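# Lay the towel flat on the table, away from basket

## Task

Get the towel lying flat as a single layer, entirely on the tabletop and, viewed from overhead, not overlapping the basket anywhere. The basket must stay upright with all of its base resting on the table. At the end, release the towel and pull both grippers away.

## Robot and tools

Robot: two arms, left_arm and right_arm, each with six joints, a two-finger parallel gripper and a wrist camera. Each arm is mounted on a tilted plate, and both plates hang from one metal frame behind them. For a "too close" warning, a plate and its half of that frame count as part of the arm on it. Calibrated root poses in the scene frame: left_arm at (+0.003, +0.125, +0.419) m, quat_wxyz (+0.869, -0.433, +0.239, +0.005); right_arm at (-0.042, -0.246, +0.419) m, quat_wxyz (+0.869, +0.429, +0.247, +0.011). A camera stand is fixed to the floor behind the arms.

Frame: the scene frame has its origin at table-top height, halfway between the nominal arm bases. +x points out over the table, +z up, and +y toward left_arm. Arm names do not tell you which side of an image an arm appears on. Reported positions (metres), quaternions, velocities and Hand targets are all in this frame. A gripper's fingers point along its own +z and close along its own y; end_effector_position is the spot between the pads, roughly 1 cm short of the fingertips.

The 14-number row (used by execute_actions and move): one flat list covering both arms, every value in [-1, 1]. Order: left_arm dx, dy, dz, rx, ry, rz, opening, then right_arm dx, dy, dz, rx, ry, rz, opening. The six pose values are offsets, not poses: they are measured along scene axes from that arm's Hand target as it stood when the action or move began, with 1.0 meaning 0.6 m for dx/dy/dz or 180 degrees for rotation. rx, ry, rz form one rotation vector, turning about the Hand target position. A translation longer than 1.0 may be cut down along its direction. Repeating the same offset in a new call moves the arm further again. Opening is absolute, not an offset: +1 is fully open (0.094 m), -1 is closed. Six zeros re-request the current Hand target; every row must still carry the opening you want, since 0 there means half open.

execute_actions(actions, cameras): actions is a list of actions; each action is up to 15 rows, one per 1/30 s control step, lasting 0.5 s in all. Fewer rows means the final row is held. All rows in one action count from that action's start pose. An empty list returns the state plus images. cameras lists names, ["all"] or [].

move(target, speed, blend, opening_speed, grip_force, blocking, cameras): target is one row or up to 15 rows, each counted from the same starting Hand targets. Paths are straight lines that ignore obstacles and the other arm, finish together, take at least 0.5 s and cut off at 10 s. speed is metres per second, 0.002 to 4.3 (default 0.25), turning capped at double that in rad/s. blend, in metres, rounds corners between listed targets; 0 stops at each. opening_speed is the rate on the -1..+1 scale per second, at least 0.2; use it to close gently. grip_force is newtons per pad, 10 to 50, and stays set; lower values close slowly. blocking=false returns after about 0.5 s while the move continues. Keep paths away from an arm's own base. The result adds a "move:" line with the ending (done, off_target, moving, held, fault) and limits (limits=paced: pose clipped; limits=held: steps withheld). done means within 10 mm and 2 degrees; it does not reveal contact.

wait(seconds 0 to 10) lets time pass holding commands. stop() brakes a running move. zoom_image(camera, region [x0, y0, x1, y1] in pixels, at most 504 by 504) enlarges part of the newest image of cam_head_left, cam_head_right, cam_high, cam_left_wrist or cam_right_wrist (all 672x504). read_manual(section "licences") gives licence text only. finished_scene(scene, 1 or 2) ends the scene permanently; leave the towel settled and grippers clear first.

Results: end_effector_position and end_effector_quat_wxyz per gripper, Hand target (your last command after clipping, the base for the next offsets), Tool commands, grip_measured (finger opening on the command scale, reading slightly wide when empty), grip_effort_nm (motor effort, negative closing; not a pad force), joint positions, velocities (maybe marked within noise), torques, motor temperatures, and MOTOR HOT or OVER-TEMPERATURE FAULT warnings. Per step the controller limits commanded orientation to 40 degrees from the measured one. Grippers often stop a few centimetres short because of friction and weight; a fresh command, even all zeros, re-requests the target, and a remaining gap can be sent as an extra offset.

Cautions: the towel must not leave the table; do not knock the basket over. Avoid fast contact with the table or basket and do not drive far past a contact point, which presses harder. Never let the grippers, housings or wrist cameras meet, and never close one gripper on the other's fingers. Release a grip only after the towel has stopped moving, by commanding an opening clearly above grip_measured. A blocked arm keeps pushing until commanded back past its gripper. Long pushes, held loads or outstretched poses heat motors; at 100 °C the arm goes limp and drops for 30 to 60 s or more.

Each tool is called as name(argument=value, ...) on one line, values as JSON.

## Session

execute_actions(actions=[])

Scene clock: 0.00 s.
left_arm: end_effector_position=(+0.3228, +0.1281, +0.1021) grip_measured=+1.000 grip_effort_nm=n/a end_effector_quat_wxyz=(+0.001, +0.558, +0.830, -0.001) | right_arm: end_effector_position=(+0.3378, -0.3603, +0.3883) grip_measured=+1.000 grip_effort_nm=n/a end_effector_quat_wxyz=(+0.159, -0.502, +0.849, -0.037)
Joint positions: left_arm=[0.12 1.827 0.546 0.491 -0.766 1.646 0.094] | right_arm=[0.385 0.742 0.543 -0.59 0.937 -1.256 0.094]
Joint velocities: within noise
Joint torques (N m): no reading
Motor temperatures (°C): left_arm=[28 33 32 32 29 28 32] | right_arm=[31 34 28 26 30 30 29]
Heat: left arm: hottest shoulder 33 °C; right arm: hottest shoulder 34 °C.
Hand target: left_arm +0.3184, +0.1273, +0.1025; -0.001, +0.560, +0.828, -0.003 | right_arm +0.3432, -0.3640, +0.3915; +0.162, -0.497, +0.852, -0.039
Tool commands: left_gripper/opening=+1.0 right_gripper/opening=+1.0

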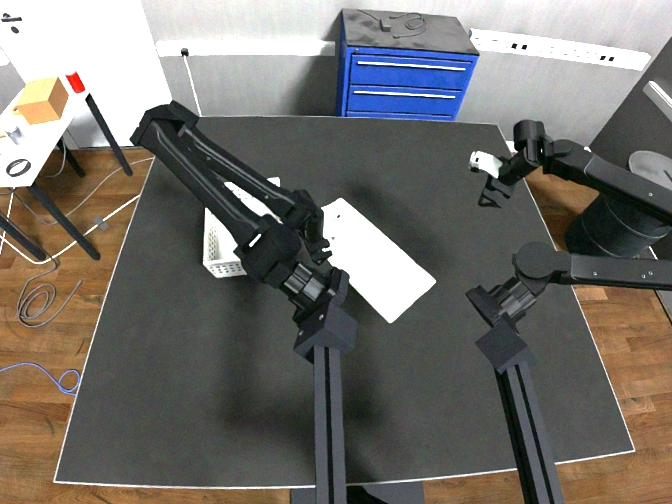

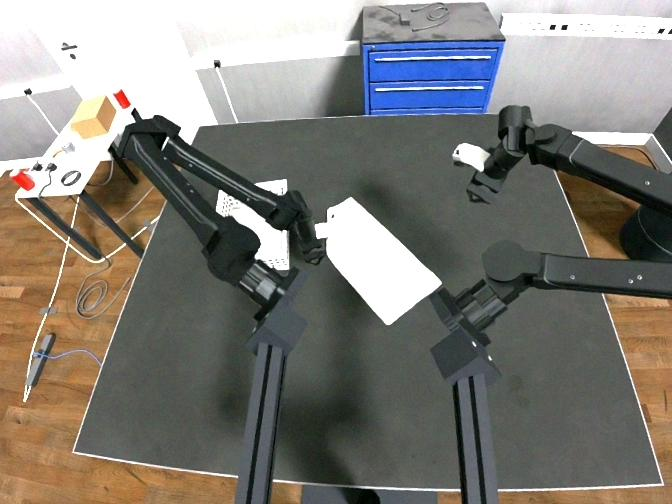

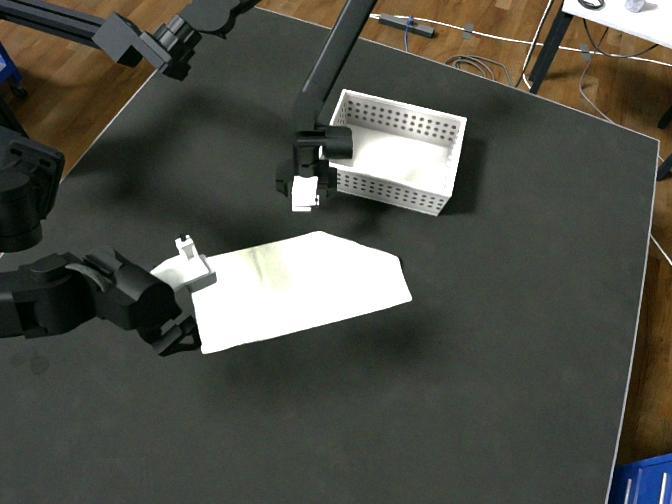

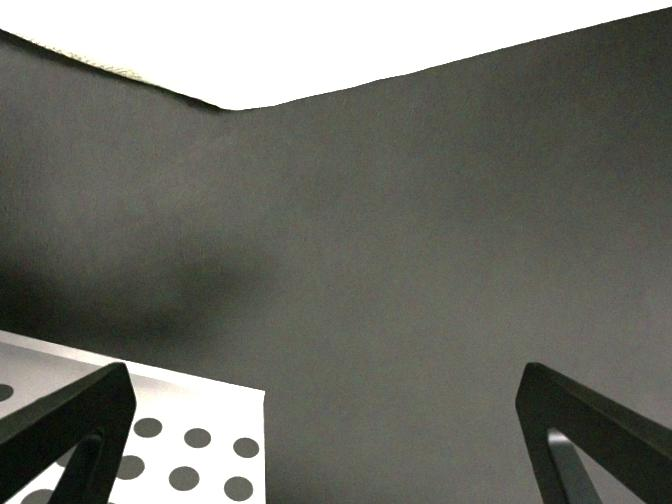

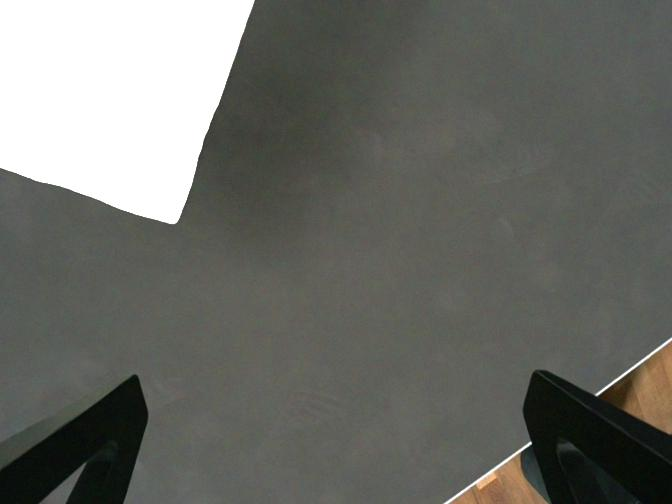

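zoom_image(camera="cam_high", region=[140, 200, 440, 380])

zoom_image(camera="cam_head_left", region=[190, 160, 450, 340])

zoom_image(camera="cam_head_right", region=[210, 160, 470, 340])

zoom_image(camera="cam_left_wrist", region=[0, 0, 504, 300])

Scaled by 1.680 from the camera's 672x504 image, which has a finer 960x720 frame.

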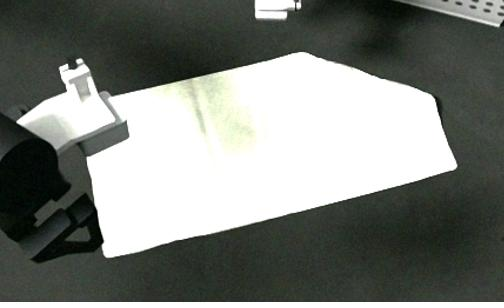

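Scaled by 1.938 from the camera's 672x504 image, which has a finer 960x720 frame.

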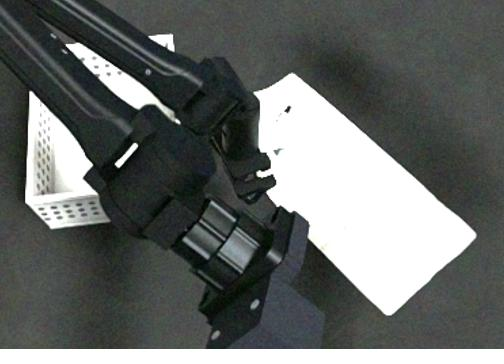

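Scaled by 1.938 from the camera's 672x504 image, which has a finer 960x720 frame.

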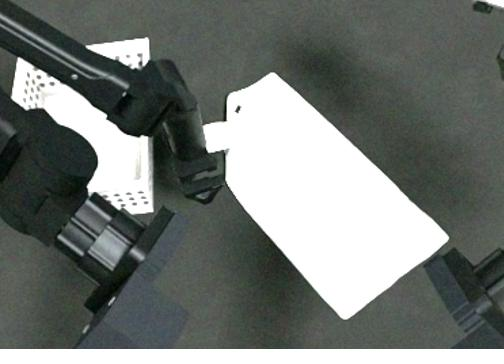

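Scaled by 1.000.

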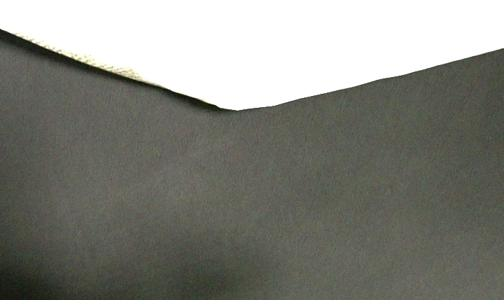

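move(target=[[0, 0, 0.4, 0, 0, 0, 1, 0, 0, 0.03, 0, 0, 0, 1], [-0.114, 0.288, 0.55, 0, 0, 0, 1, -0.022, 0.373, 0.034, 0.071, 0.057, 0.178, 1]], blend=[0.03, 0], speed=0.25, cameras=["all"])

Scene clock: 141.10 s.
left_arm: end_effector_position=(+0.2424, +0.2942, +0.4207) grip_measured=+1.000 grip_effort_nm=0.00 end_effector_quat_wxyz=(-0.003, +0.573, +0.819, -0.011) | right_arm: end_effector_position=(+0.3147, -0.1452, +0.4025) grip_measured=+1.000 grip_effort_nm=0.00 end_effector_quat_wxyz=(-0.132, +0.695, -0.692, -0.146)
Joint positions: left_arm=[-0.619 0.661 0.595 -1.693 -1.004 0.505 0.094] | right_arm=[0.647 1.389 0.725 -0.786 0.691 -1.042 0.094]
Joint torques (N m): left_arm=[-1.79 0.38 6.58 -0.57 0.14 -0.09] | right_arm=[10.4 -1.2 7.42 -0.08 -0.37 -0.12]
Motor temperatures (°C): left_arm=[30 34 34 31 29 28 31] | right_arm=[31 34 33 26 30 29 29]
Heat: left arm: hottest shoulder 34 °C; right arm: hottest shoulder 34 °C.
Hand target: left_arm +0.2500, +0.3001, +0.4325; +0.000, +0.560, +0.829, -0.003 | right_arm +0.3300, -0.1402, +0.4120; -0.145, +0.692, -0.692, -0.145
Off the commanded pose: left_arm 0.015 m, 2 deg | right_arm 0.019 m, 1 deg.
joint sent to its limit (left arm) — joint 4 (wrist pitch), lower limit. The joint targets still meet the commanded pose.
move: off_target (left_arm, right_arm)

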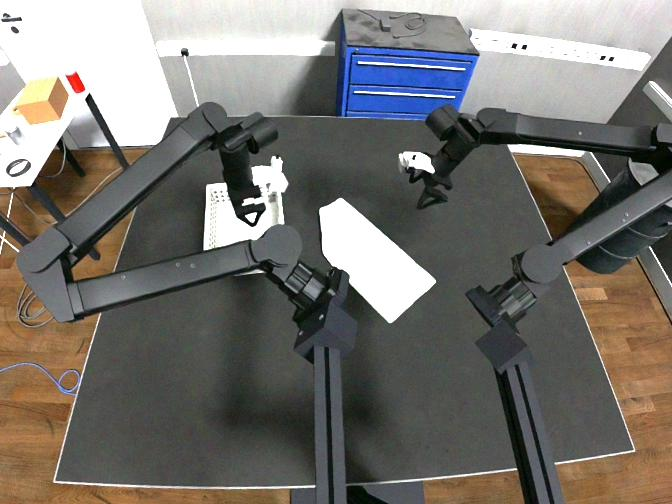

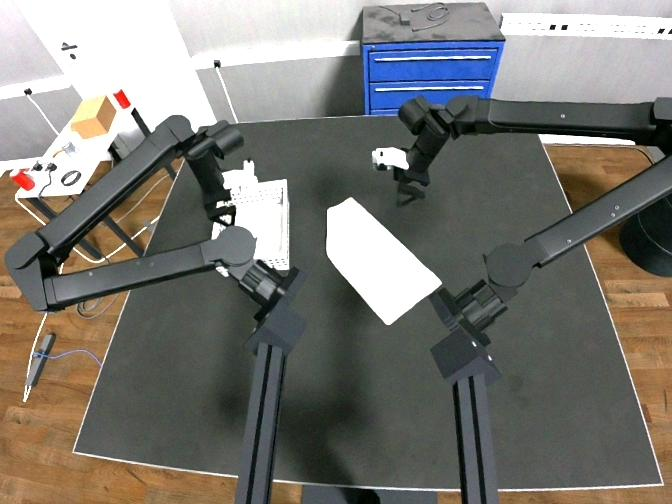

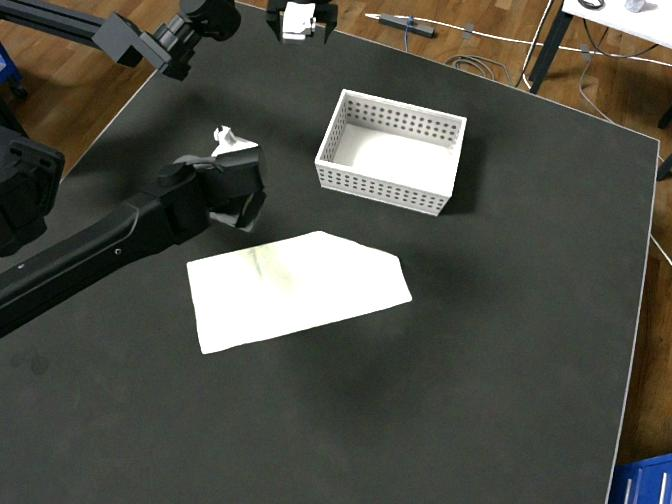

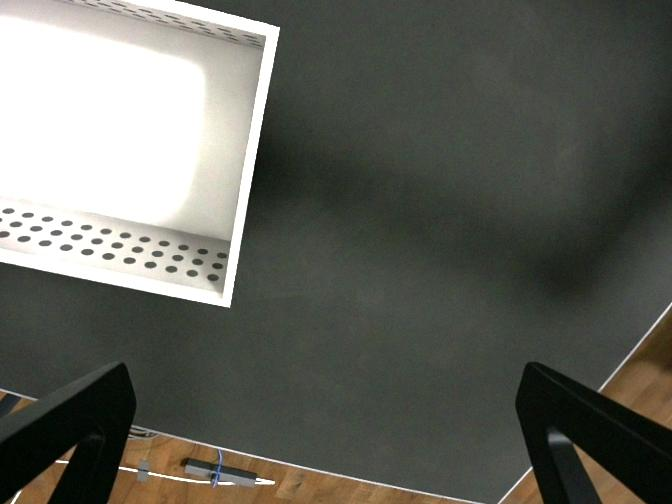

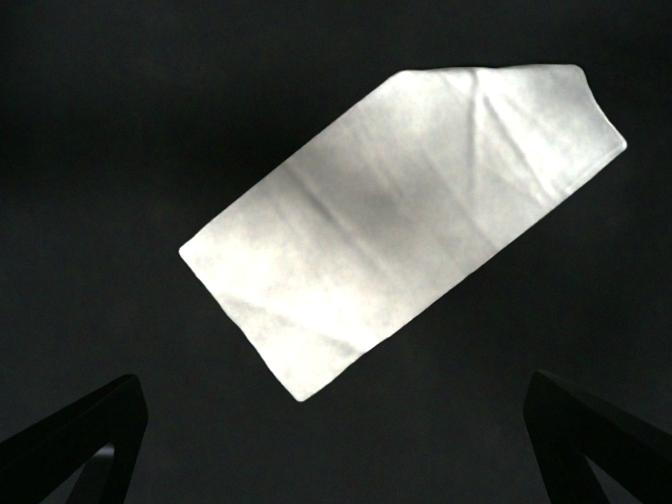

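zoom_image(camera="cam_right_wrist", region=[350, 40, 650, 260])

zoom_image(camera="cam_right_wrist", region=[160, 180, 460, 410])

zoom_image(camera="cam_right_wrist", region=[260, 60, 520, 260])

zoom_image(camera="cam_high", region=[180, 220, 420, 360])

Scaled by 1.680 from the camera's 672x504 image, which has a finer 960x720 frame.

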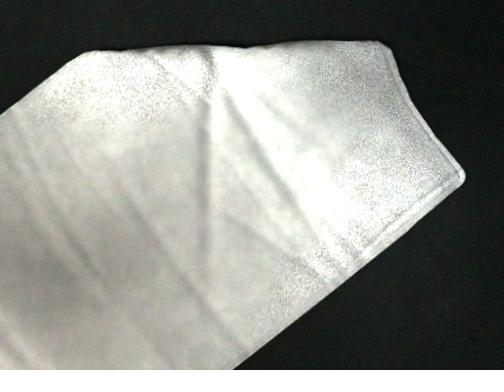

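Scaled by 1.680 from the camera's 672x504 image, which has a finer 960x720 frame.

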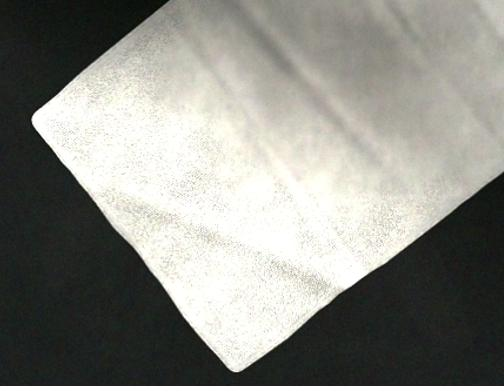

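Scaled by 1.938 from the camera's 672x504 image, which has a finer 960x720 frame.

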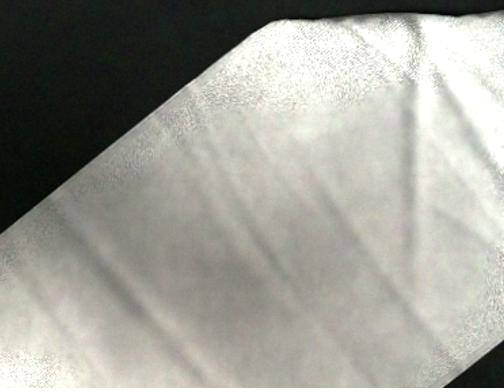

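Scaled by 2.100 from the camera's 672x504 image, which has a finer 960x720 frame.

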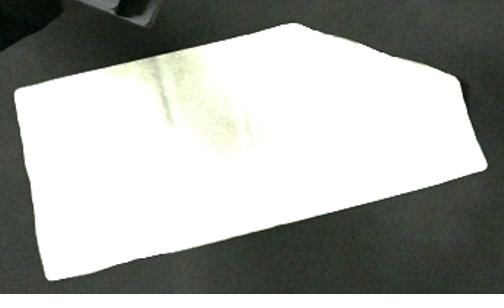

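move(target=[0, 0, 0, 0, 0, 0, 1, 0.35, 0.2, -0.33, 0, 0, 0, 1], speed=0.3, cameras=["cam_right_wrist", "cam_high", "cam_head_left"])

zoom_image(camera="cam_right_wrist", region=[150, 0, 654, 400])

Scene clock: 186.77 s.
left_arm: end_effector_position=(+0.2424, +0.2942, +0.4207) grip_measured=+1.000 grip_effort_nm=0.00 end_effector_quat_wxyz=(-0.003, +0.573, +0.819, -0.011) | right_arm: end_effector_position=(+0.5360, -0.0203, +0.2214) grip_measured=+1.000 grip_effort_nm=0.00 end_effector_quat_wxyz=(-0.148, +0.689, -0.694, -0.143)
Joint positions: left_arm=[-0.619 0.661 0.595 -1.694 -1.004 0.505 0.094] | right_arm=[0.313 2.072 1.378 -0.472 0.593 -1.465 0.094]
Joint torques (N m): left_arm=[-1.67 0.67 6.71 -0.88 0.17 -0.09] | right_arm=[18.78 -6.65 4.53 -0.68 -0.42 -0.16]
Heat: left arm: hottest elbow 38 °C; right arm: hottest shoulder 34 °C.
Hand target: left_arm +0.2500, +0.3001, +0.4325; -0.001, +0.560, +0.828, -0.003 | right_arm +0.5400, -0.0202, +0.2139; -0.145, +0.692, -0.692, -0.145
Off the commanded pose: left_arm 0.015 m, 2 deg | right_arm 0.008 m, 1 deg.
joint sent to its limit (left arm) — joint 4 (wrist pitch), lower limit. The joint targets still meet the commanded pose.
move: off_target (left_arm)
Images, in order (width x height): cam_head_left 672x504, cam_high 672x504, cam_right_wrist 672x504.

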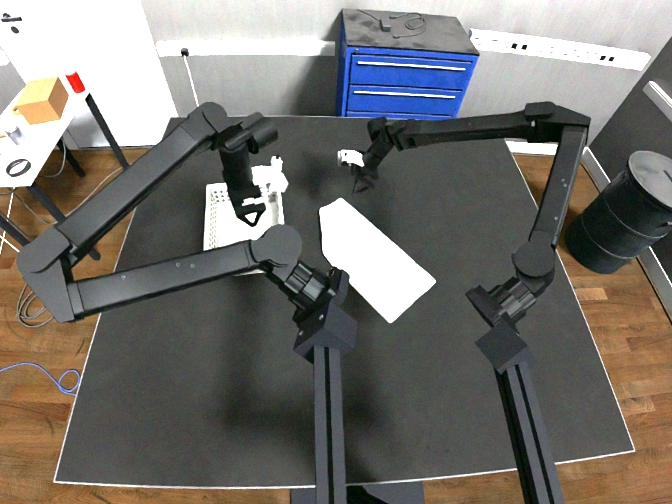

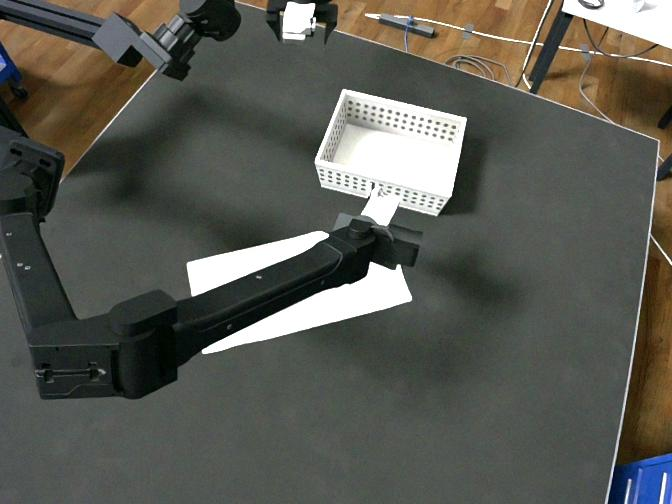

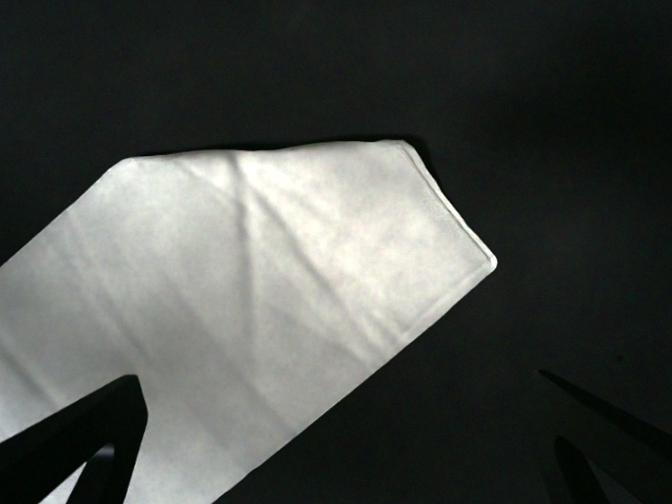

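Scaled by 1.000.

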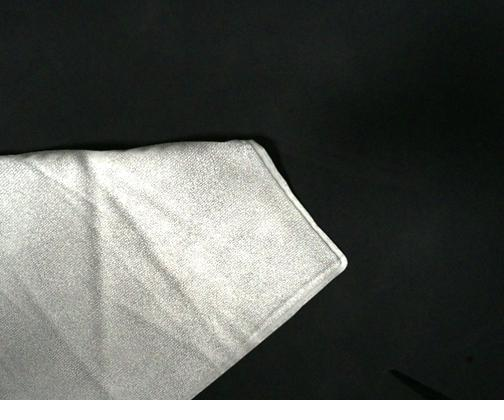

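zoom_image(camera="cam_right_wrist", region=[100, 130, 300, 300])

zoom_image(camera="cam_right_wrist", region=[300, 130, 510, 300])

zoom_image(camera="cam_right_wrist", region=[200, 250, 450, 460])

Scaled by 2.520 from the camera's 672x504 image, which has a finer 960x720 frame.

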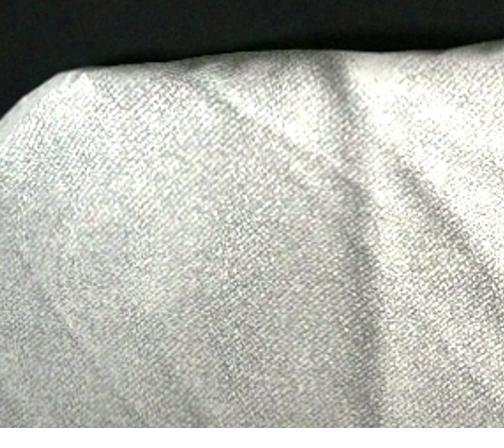

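Scaled by 2.400 from the camera's 672x504 image, which has a finer 960x720 frame.

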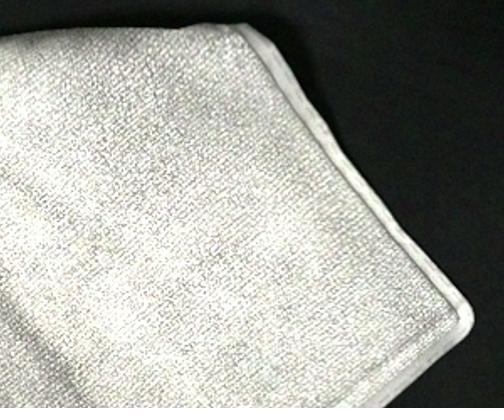

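Scaled by 2.016 from the camera's 672x504 image, which has a finer 960x720 frame.

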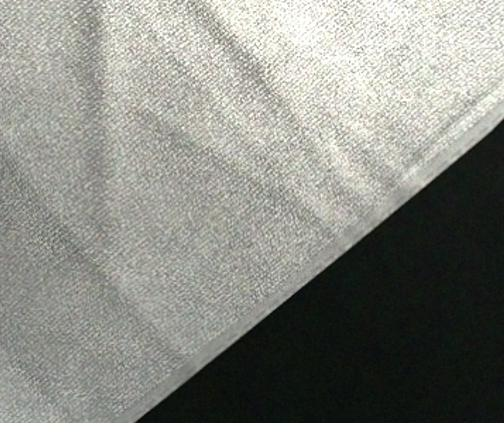

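move(target=[0, 0, 0, 0, 0, 0, 1, -0.5, -0.35, 0.0, 0, 0, 0, 1], speed=0.3, cameras=["cam_right_wrist", "cam_high", "cam_head_left"])

zoom_image(camera="cam_right_wrist", region=[150, 100, 450, 400])

Scene clock: 215.40 s.
left_arm: end_effector_position=(+0.2424, +0.2942, +0.4207) grip_measured=+1.000 grip_effort_nm=0.00 end_effector_quat_wxyz=(-0.003, +0.573, +0.819, -0.011) | right_arm: end_effector_position=(+0.2417, -0.2257, +0.2146) grip_measured=+1.000 grip_effort_nm=0.00 end_effector_quat_wxyz=(-0.145, +0.693, -0.691, -0.149)
Joint positions: left_arm=[-0.619 0.661 0.595 -1.694 -1.004 0.505 0.094] | right_arm=[-0.042 1.335 0.372 -0.042 0.424 -1.824 0.094]
Joint torques (N m): left_arm=[-2.26 0.44 6.65 -0.51 0.23 -0.12] | right_arm=[4.89 -4.84 -1.13 -0.24 -0.43 -0.15]
Motor temperatures (°C): left_arm=[29 33 40 31 29 28 31] | right_arm=[35 35 33 26 30 29 29]
Heat: left arm: hottest elbow 40 °C; right arm: hottest waist 35 °C.
Hand target: left_arm +0.2500, +0.3001, +0.4325; -0.001, +0.560, +0.828, -0.003 | right_arm +0.2399, -0.2302, +0.2139; -0.145, +0.692, -0.692, -0.145
Off the commanded pose: left_arm 0.015 m, 2 deg | right_arm 0.005 m, 0 deg.
joint sent to its limit (left arm) — joint 4 (wrist pitch), lower limit. The joint targets still meet the commanded pose.
move: off_target (left_arm)
Images, in order (width x height): cam_head_left 672x504, cam_high 672x504, cam_right_wrist 672x504.

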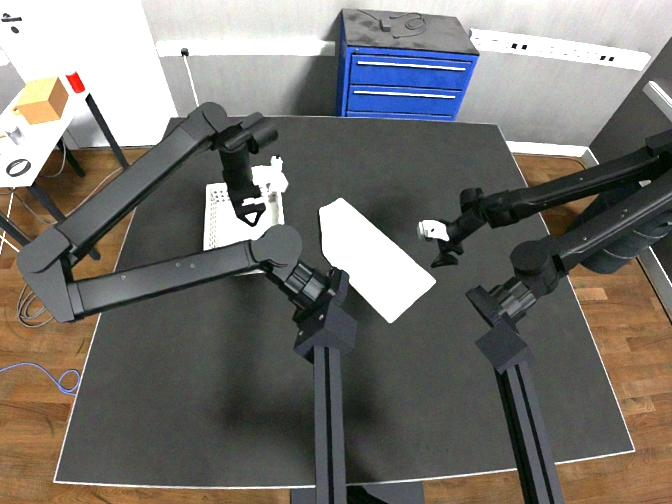

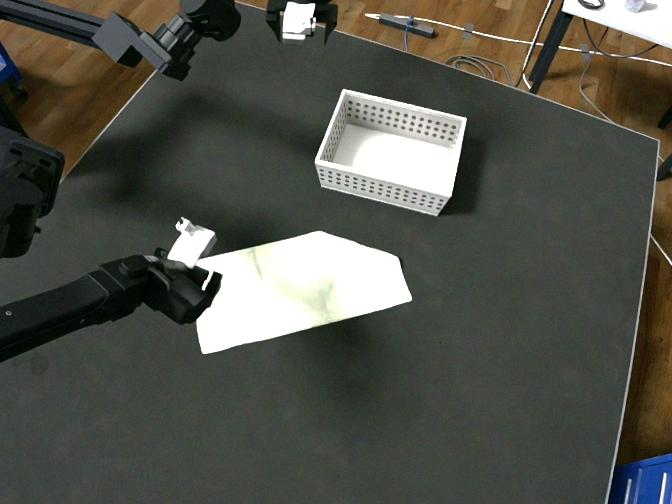

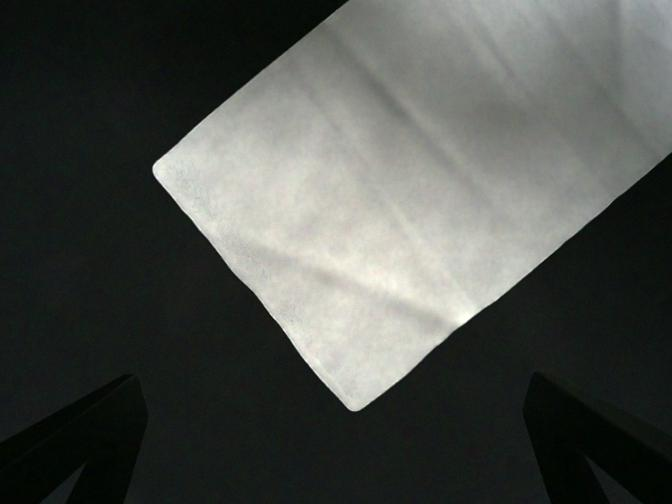

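Scaled by 1.680 from the camera's 672x504 image, which has a finer 960x720 frame.

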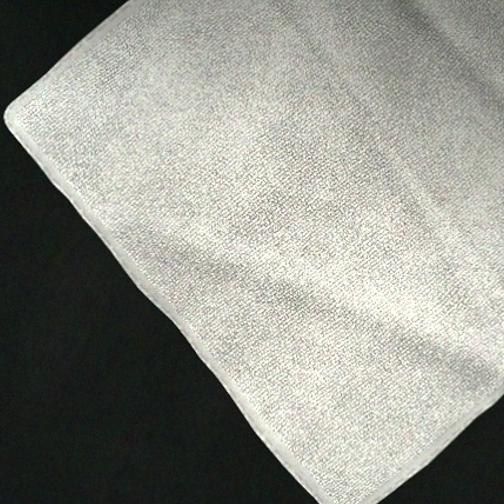

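zoom_image(camera="cam_right_wrist", region=[140, 80, 290, 230])

zoom_image(camera="cam_right_wrist", region=[300, 250, 500, 420])

zoom_image(camera="cam_right_wrist", region=[460, 130, 660, 330])

Scaled by 3.360 from the camera's 672x504 image, which has a finer 960x720 frame.

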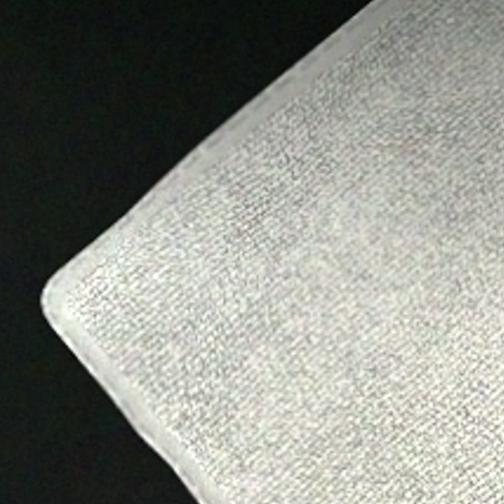

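Scaled by 2.520 from the camera's 672x504 image, which has a finer 960x720 frame.

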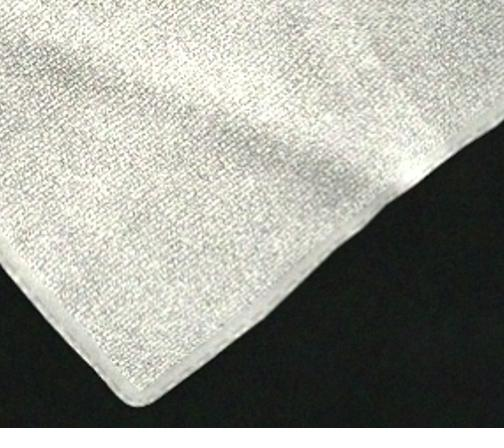

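Scaled by 2.520 from the camera's 672x504 image, which has a finer 960x720 frame.

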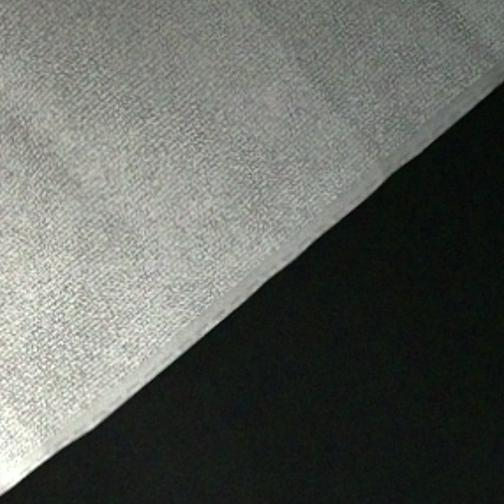

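move(target=[0.62, -0.54, -0.40, 0.002, 0, 0.5905, 0.1, 0.097, -0.078, -0.09, -0.1223, 0.0596, -0.2841, 0.1], speed=0.25, cameras=["all"])

Scene clock: 538.97 s.
left_arm: end_effector_position=(+0.6223, -0.0309, +0.2151) grip_measured=+0.102 grip_effort_nm=-0.10 end_effector_quat_wxyz=(+0.014, -0.317, +0.948, -0.011) | right_arm: end_effector_position=(+0.2998, -0.2765, +0.1653) grip_measured=+0.101 grip_effort_nm=-0.07 end_effector_quat_wxyz=(+0.007, -0.332, +0.943, +0.001)
Joint positions: left_arm=[-0.336 2.147 1.529 -0.606 -1.004 -0.757 0.052] | right_arm=[-0.044 1.531 0.51 0.191 0.811 -1.034 0.052]
Joint torques (N m): left_arm=[-13.39 -8.76 4.37 -0.46 0.03 -0.2] | right_arm=[7.36 -4.07 0.05 -0.32 0.06 0.05]
Heat: left arm: hottest elbow 42 °C; right arm: hottest shoulder 34 °C.
Hand target: left_arm +0.6221, -0.0239, +0.1927; +0.001, -0.327, +0.945, +0.000 | right_arm +0.2982, -0.2770, +0.1600; +0.000, -0.327, +0.945, +0.000
Off the commanded pose: left_arm 0.024 m, 2 deg | right_arm 0.006 m, 1 deg.
move: off_target (left_arm)

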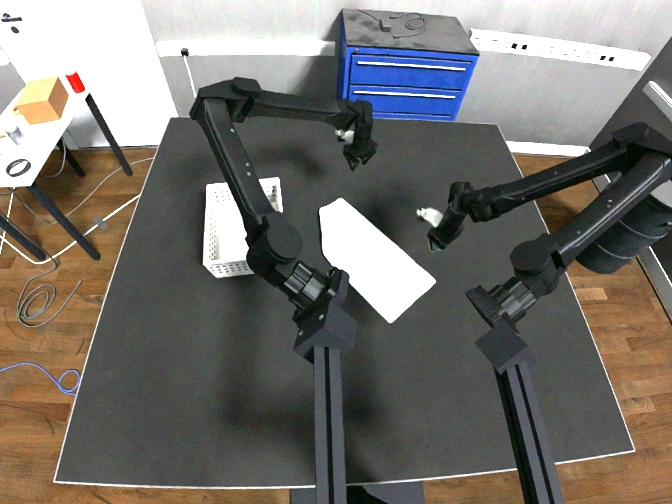

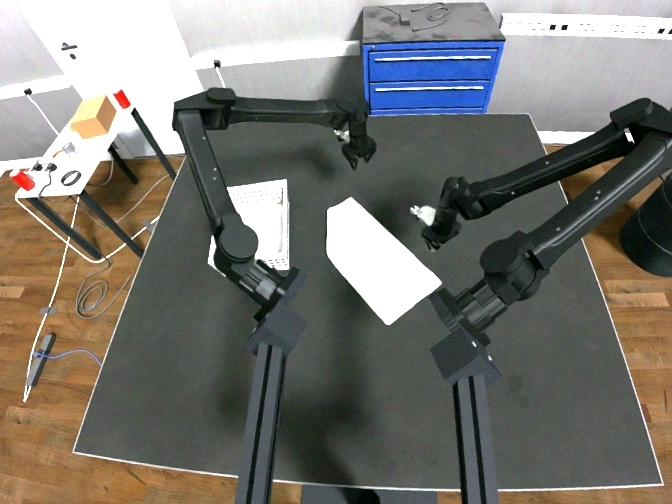

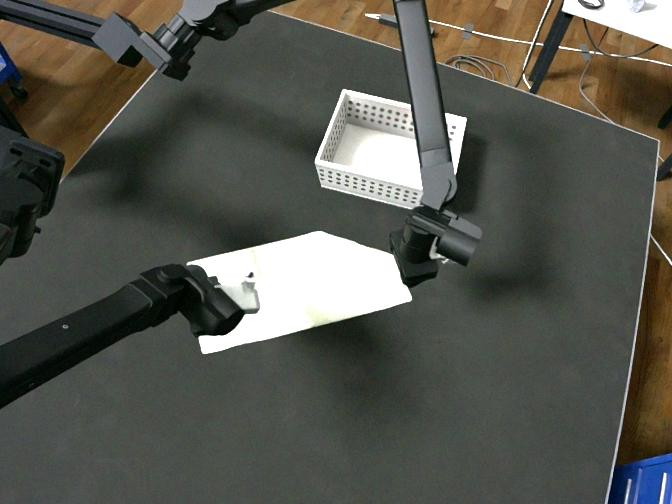

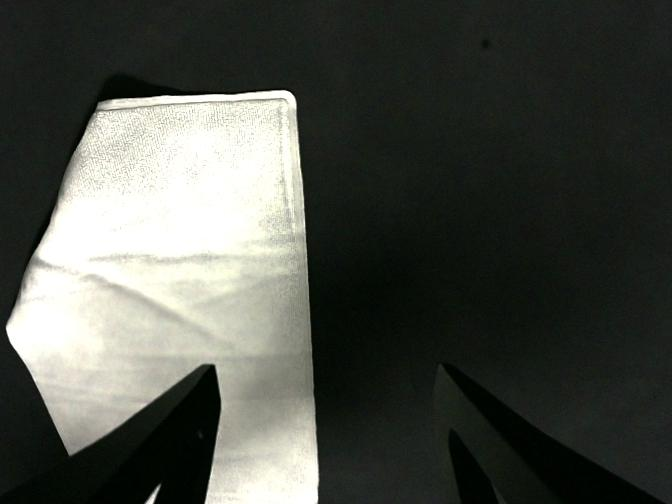

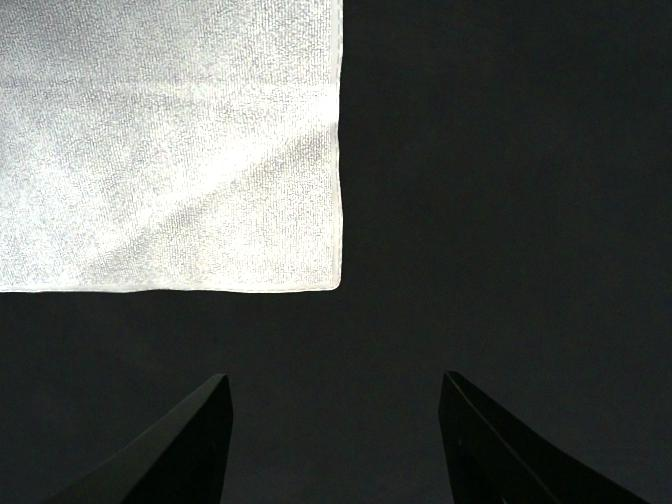

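move(target=[-0.0157, 0.0467, -0.26, 0, 0, 0, 0.1, -0.025, -0.008, -0.208, 0, 0, 0, 0.1], speed=0.12, cameras=["cam_left_wrist", "cam_right_wrist"])

Scene clock: 569.23 s.
left_arm: end_effector_position=(+0.6172, -0.0007, +0.0564) grip_measured=+0.102 grip_effort_nm=-0.09 end_effector_quat_wxyz=(+0.007, -0.324, +0.946, -0.007) | right_arm: end_effector_position=(+0.2843, -0.2804, +0.0414) grip_measured=+0.101 grip_effort_nm=-0.07 end_effector_quat_wxyz=(+0.002, -0.325, +0.946, +0.002)
Joint positions: left_arm=[-0.104 2.279 1.557 -0.237 -0.899 -0.438 0.052] | right_arm=[-0.3 1.867 0.631 0.548 0.63 -1.244 0.052]
Joint torques (N m): left_arm=[-14.1 -9.47 2.51 0.39 0.06 0.11] | right_arm=[7.94 -5.13 -2.37 0.13 -0.16 -0.16]
Heat: left arm: hottest elbow 39 °C; right arm: hottest shoulder 34 °C.
Hand target: left_arm +0.6126, +0.0042, +0.0367; +0.001, -0.327, +0.945, +0.000 | right_arm +0.2831, -0.2817, +0.0351; +0.000, -0.327, +0.945, +0.000
Off the commanded pose: left_arm 0.021 m, 1 deg | right_arm 0.007 m, 0 deg.
move: off_target (left_arm)
Images, in order (width x height): cam_left_wrist 672x504, cam_right_wrist 672x504.

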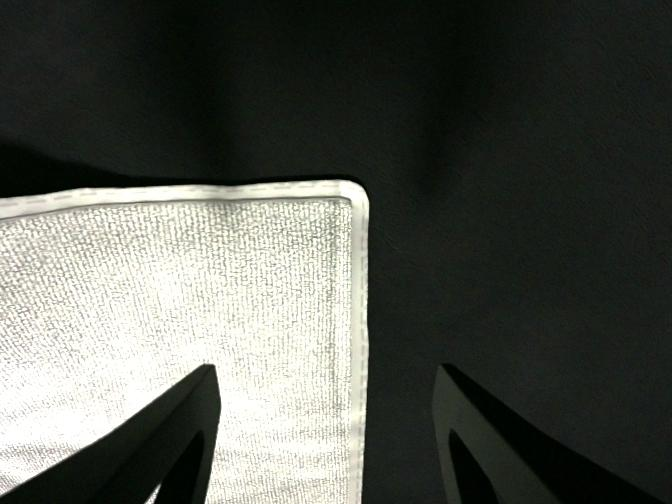

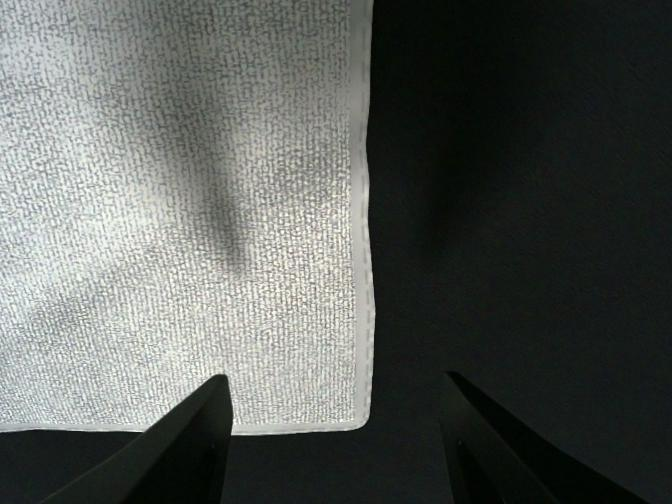

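move(target=[0.006, -0.008, -0.068, 0, 0, 0, 0.1, 0.006, -0.008, -0.038, 0, 0, 0, 0.1], speed=0.05, cameras=["cam_left_wrist", "cam_right_wrist"])

Scene clock: 583.13 s.
left_arm: end_effector_position=(+0.6241, -0.0082, +0.0196) grip_measured=+0.102 grip_effort_nm=-0.10 end_effector_quat_wxyz=(+0.009, -0.323, +0.946, -0.009) | right_arm: end_effector_position=(+0.2891, -0.2848, +0.0195) grip_measured=+0.101 grip_effort_nm=-0.07 end_effector_quat_wxyz=(+0.003, -0.325, +0.946, +0.002)
Joint positions: left_arm=[-0.068 2.355 1.633 -0.194 -0.874 -0.385 0.052] | right_arm=[-0.335 1.909 0.68 0.559 0.6 -1.273 0.052]
Joint torques (N m): left_arm=[-14.27 -10.17 2.3 0.47 0.05 0.14] | right_arm=[7.88 -5.25 -2.5 0.13 -0.17 -0.15]
Heat: left arm: hottest elbow 38 °C; right arm: hottest shoulder 34 °C.
Hand target: left_arm +0.6164, -0.0006, -0.0042; +0.001, -0.327, +0.945, +0.000 | right_arm +0.2867, -0.2865, +0.0123; +0.000, -0.327, +0.945, +0.001
Off the commanded pose: left_arm 0.026 m, 1 deg | right_arm 0.008 m, 0 deg.
move: off_target (left_arm)
Images, in order (width x height): cam_left_wrist 672x504, cam_right_wrist 672x504.

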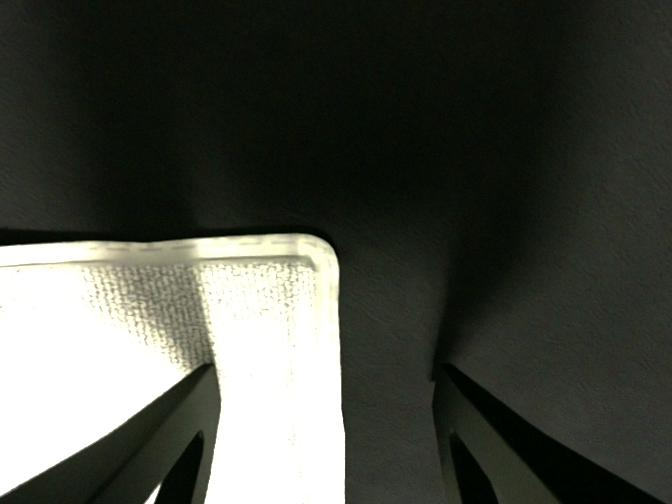

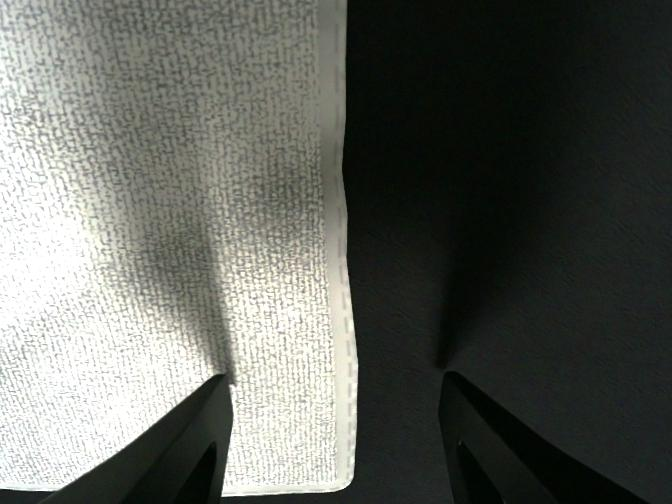

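move(target=[0, 0, -0.018, 0, 0, 0, 0.1, 0, 0, -0.015, 0, 0, 0, 0.1], speed=0.03, cameras=["cam_left_wrist", "cam_right_wrist"])

Scene clock: 591.60 s.
left_arm: end_effector_position=(+0.6256, -0.0095, +0.0179) grip_measured=+0.102 grip_effort_nm=-0.10 end_effector_quat_wxyz=(+0.011, -0.320, +0.947, -0.010) | right_arm: end_effector_position=(+0.2896, -0.2843, +0.0131) grip_measured=+0.101 grip_effort_nm=-0.07 end_effector_quat_wxyz=(+0.004, -0.326, +0.945, +0.003)
Joint positions: left_arm=[-0.067 2.36 1.638 -0.187 -0.871 -0.373 0.052] | right_arm=[-0.344 1.926 0.692 0.567 0.592 -1.282 0.052]
Joint torques (N m): left_arm=[-13.1 -8.76 3.07 0.64 0.28 0.12] | right_arm=[7.47 -4.89 -2.19 0.14 -0.21 -0.16]
Heat: left arm: hottest elbow 38 °C; right arm: hottest shoulder 35 °C.
Hand target: left_arm +0.6162, -0.0007, -0.0149; +0.001, -0.327, +0.945, +0.000 | right_arm +0.2866, -0.2865, +0.0033; +0.000, -0.327, +0.945, +0.000
Off the commanded pose: left_arm 0.035 m, 2 deg | right_arm 0.010 m, 1 deg.
move: off_target (left_arm)
Images, in order (width x height): cam_left_wrist 672x504, cam_right_wrist 672x504.

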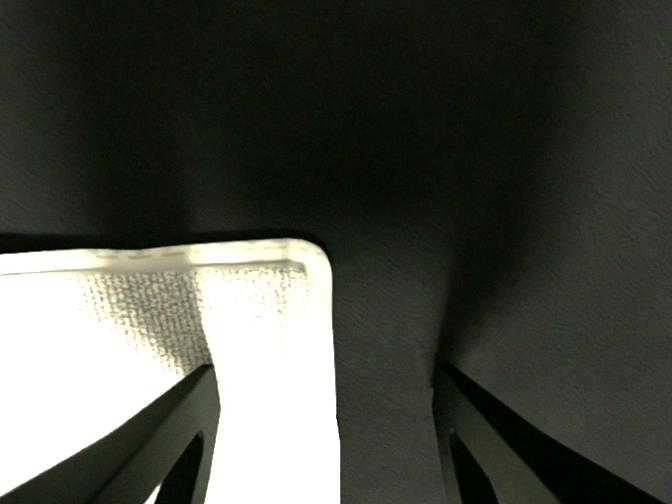

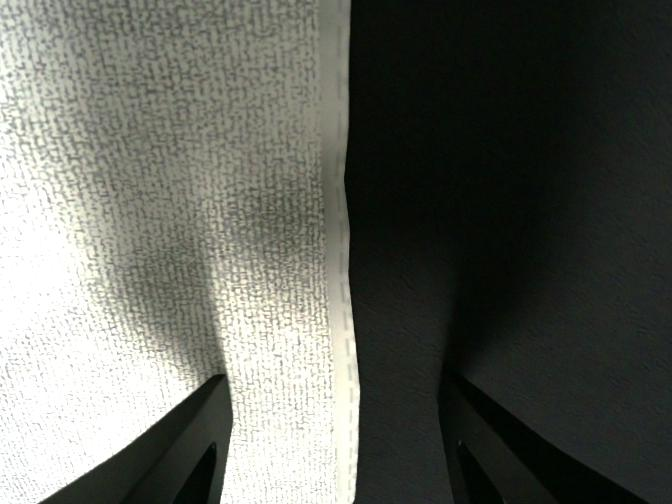

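move(target=[0, 0, -0.005, 0, 0, 0, 0.1, 0, 0, -0.018, 0, 0, 0, 0.1], speed=0.03, cameras=["cam_right_wrist"])

Scene clock: 608.03 s.
left_arm: end_effector_position=(+0.6255, -0.0098, +0.0177) grip_measured=+0.102 grip_effort_nm=-0.10 end_effector_quat_wxyz=(+0.011, -0.318, +0.948, -0.010) | right_arm: end_effector_position=(+0.2908, -0.2837, +0.0116) grip_measured=+0.101 grip_effort_nm=-0.06 end_effector_quat_wxyz=(+0.006, -0.332, +0.943, +0.001)
Joint positions: left_arm=[-0.067 2.361 1.638 -0.186 -0.871 -0.369 0.052] | right_arm=[-0.344 1.931 0.695 0.575 0.59 -1.298 0.052]
Joint torques (N m): left_arm=[-12.57 -9.23 2.99 0.7 0.37 0.15] | right_arm=[6.36 -3.55 -0.94 0.27 -0.56 -0.11]
Heat: left arm: hottest elbow 38 °C; right arm: hottest shoulder 35 °C.
Hand target: left_arm +0.6162, -0.0007, -0.0179; +0.001, -0.327, +0.945, +0.000 | right_arm +0.2867, -0.2866, -0.0075; +0.000, -0.327, +0.945, +0.000
Off the commanded pose: left_arm 0.038 m, 2 deg | right_arm 0.020 m, 1 deg.
move: off_target (left_arm, right_arm)
Images, in order (width x height): cam_right_wrist 672x504.

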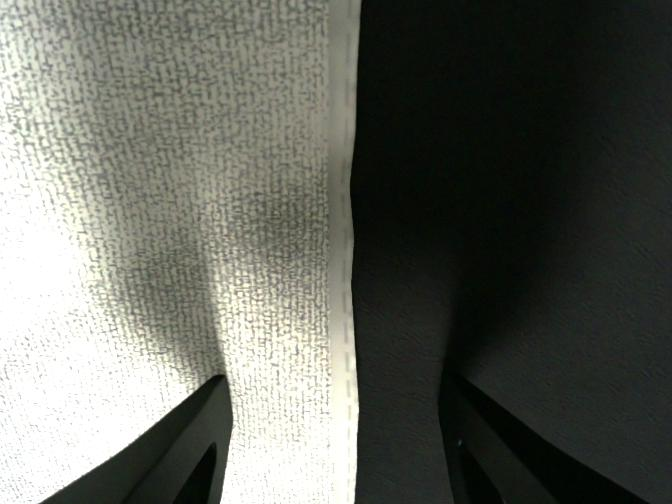

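move(target=[0, 0, 0, 0, 0, 0, -1, 0, 0, 0, 0, 0, 0, -1], speed=0.03, opening_speed=0.5, cameras=["cam_left_wrist", "cam_right_wrist"])

Scene clock: 621.70 s.
left_arm: end_effector_position=(+0.6321, -0.0088, +0.0179) grip_measured=-0.995 grip_effort_nm=-0.19 end_effector_quat_wxyz=(+0.016, -0.323, +0.946, -0.013) | right_arm: end_effector_position=(+0.2804, -0.2697, +0.0098) grip_measured=-0.953 grip_effort_nm=-0.98 end_effector_quat_wxyz=(+0.006, -0.342, +0.940, +0.018)
Joint positions: left_arm=[-0.067 2.363 1.65 -0.18 -0.866 -0.366 0] | right_arm=[-0.342 1.957 0.688 0.575 0.573 -1.298 0.002]
Joint torques (N m): left_arm=[-12.98 -8.7 2.45 0.43 0.18 0.13] | right_arm=[6.07 -5.19 -0.65 0.2 0.06 -0.12]
Heat: left arm: hottest elbow 37 °C; right arm: hottest shoulder 35 °C.
Hand target: left_arm +0.6162, -0.0007, -0.0179; +0.001, -0.327, +0.945, +0.000 | right_arm +0.2868, -0.2865, -0.0075; +0.000, -0.327, +0.945, +0.000
Off the commanded pose: left_arm 0.040 m, 2 deg | right_arm 0.025 m, 3 deg.
move: off_target (left_arm, right_arm)
Images, in order (width x height): cam_left_wrist 672x504, cam_right_wrist 672x504.

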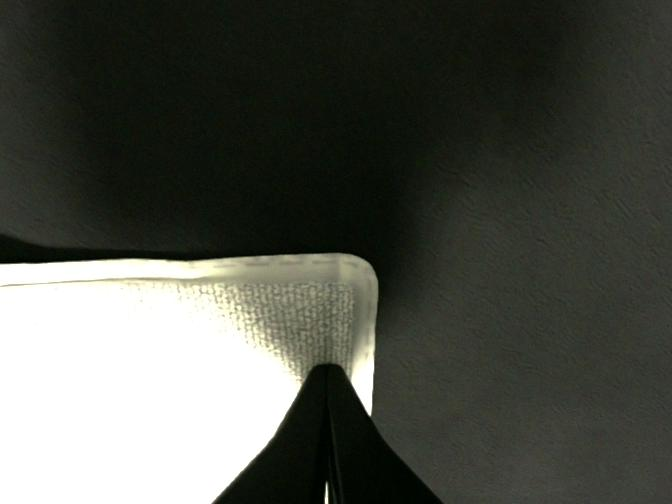

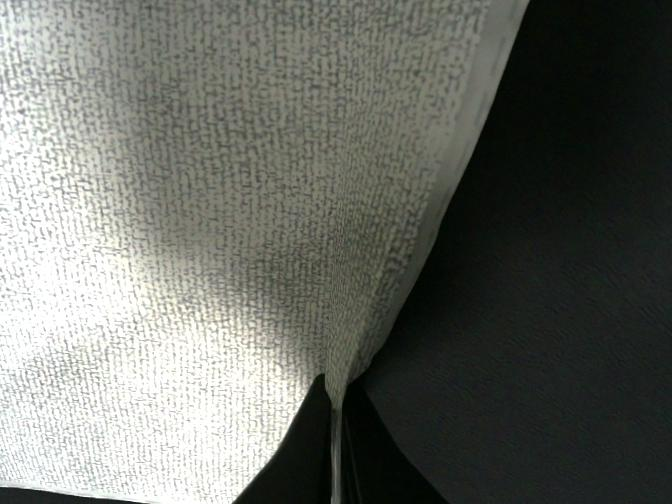

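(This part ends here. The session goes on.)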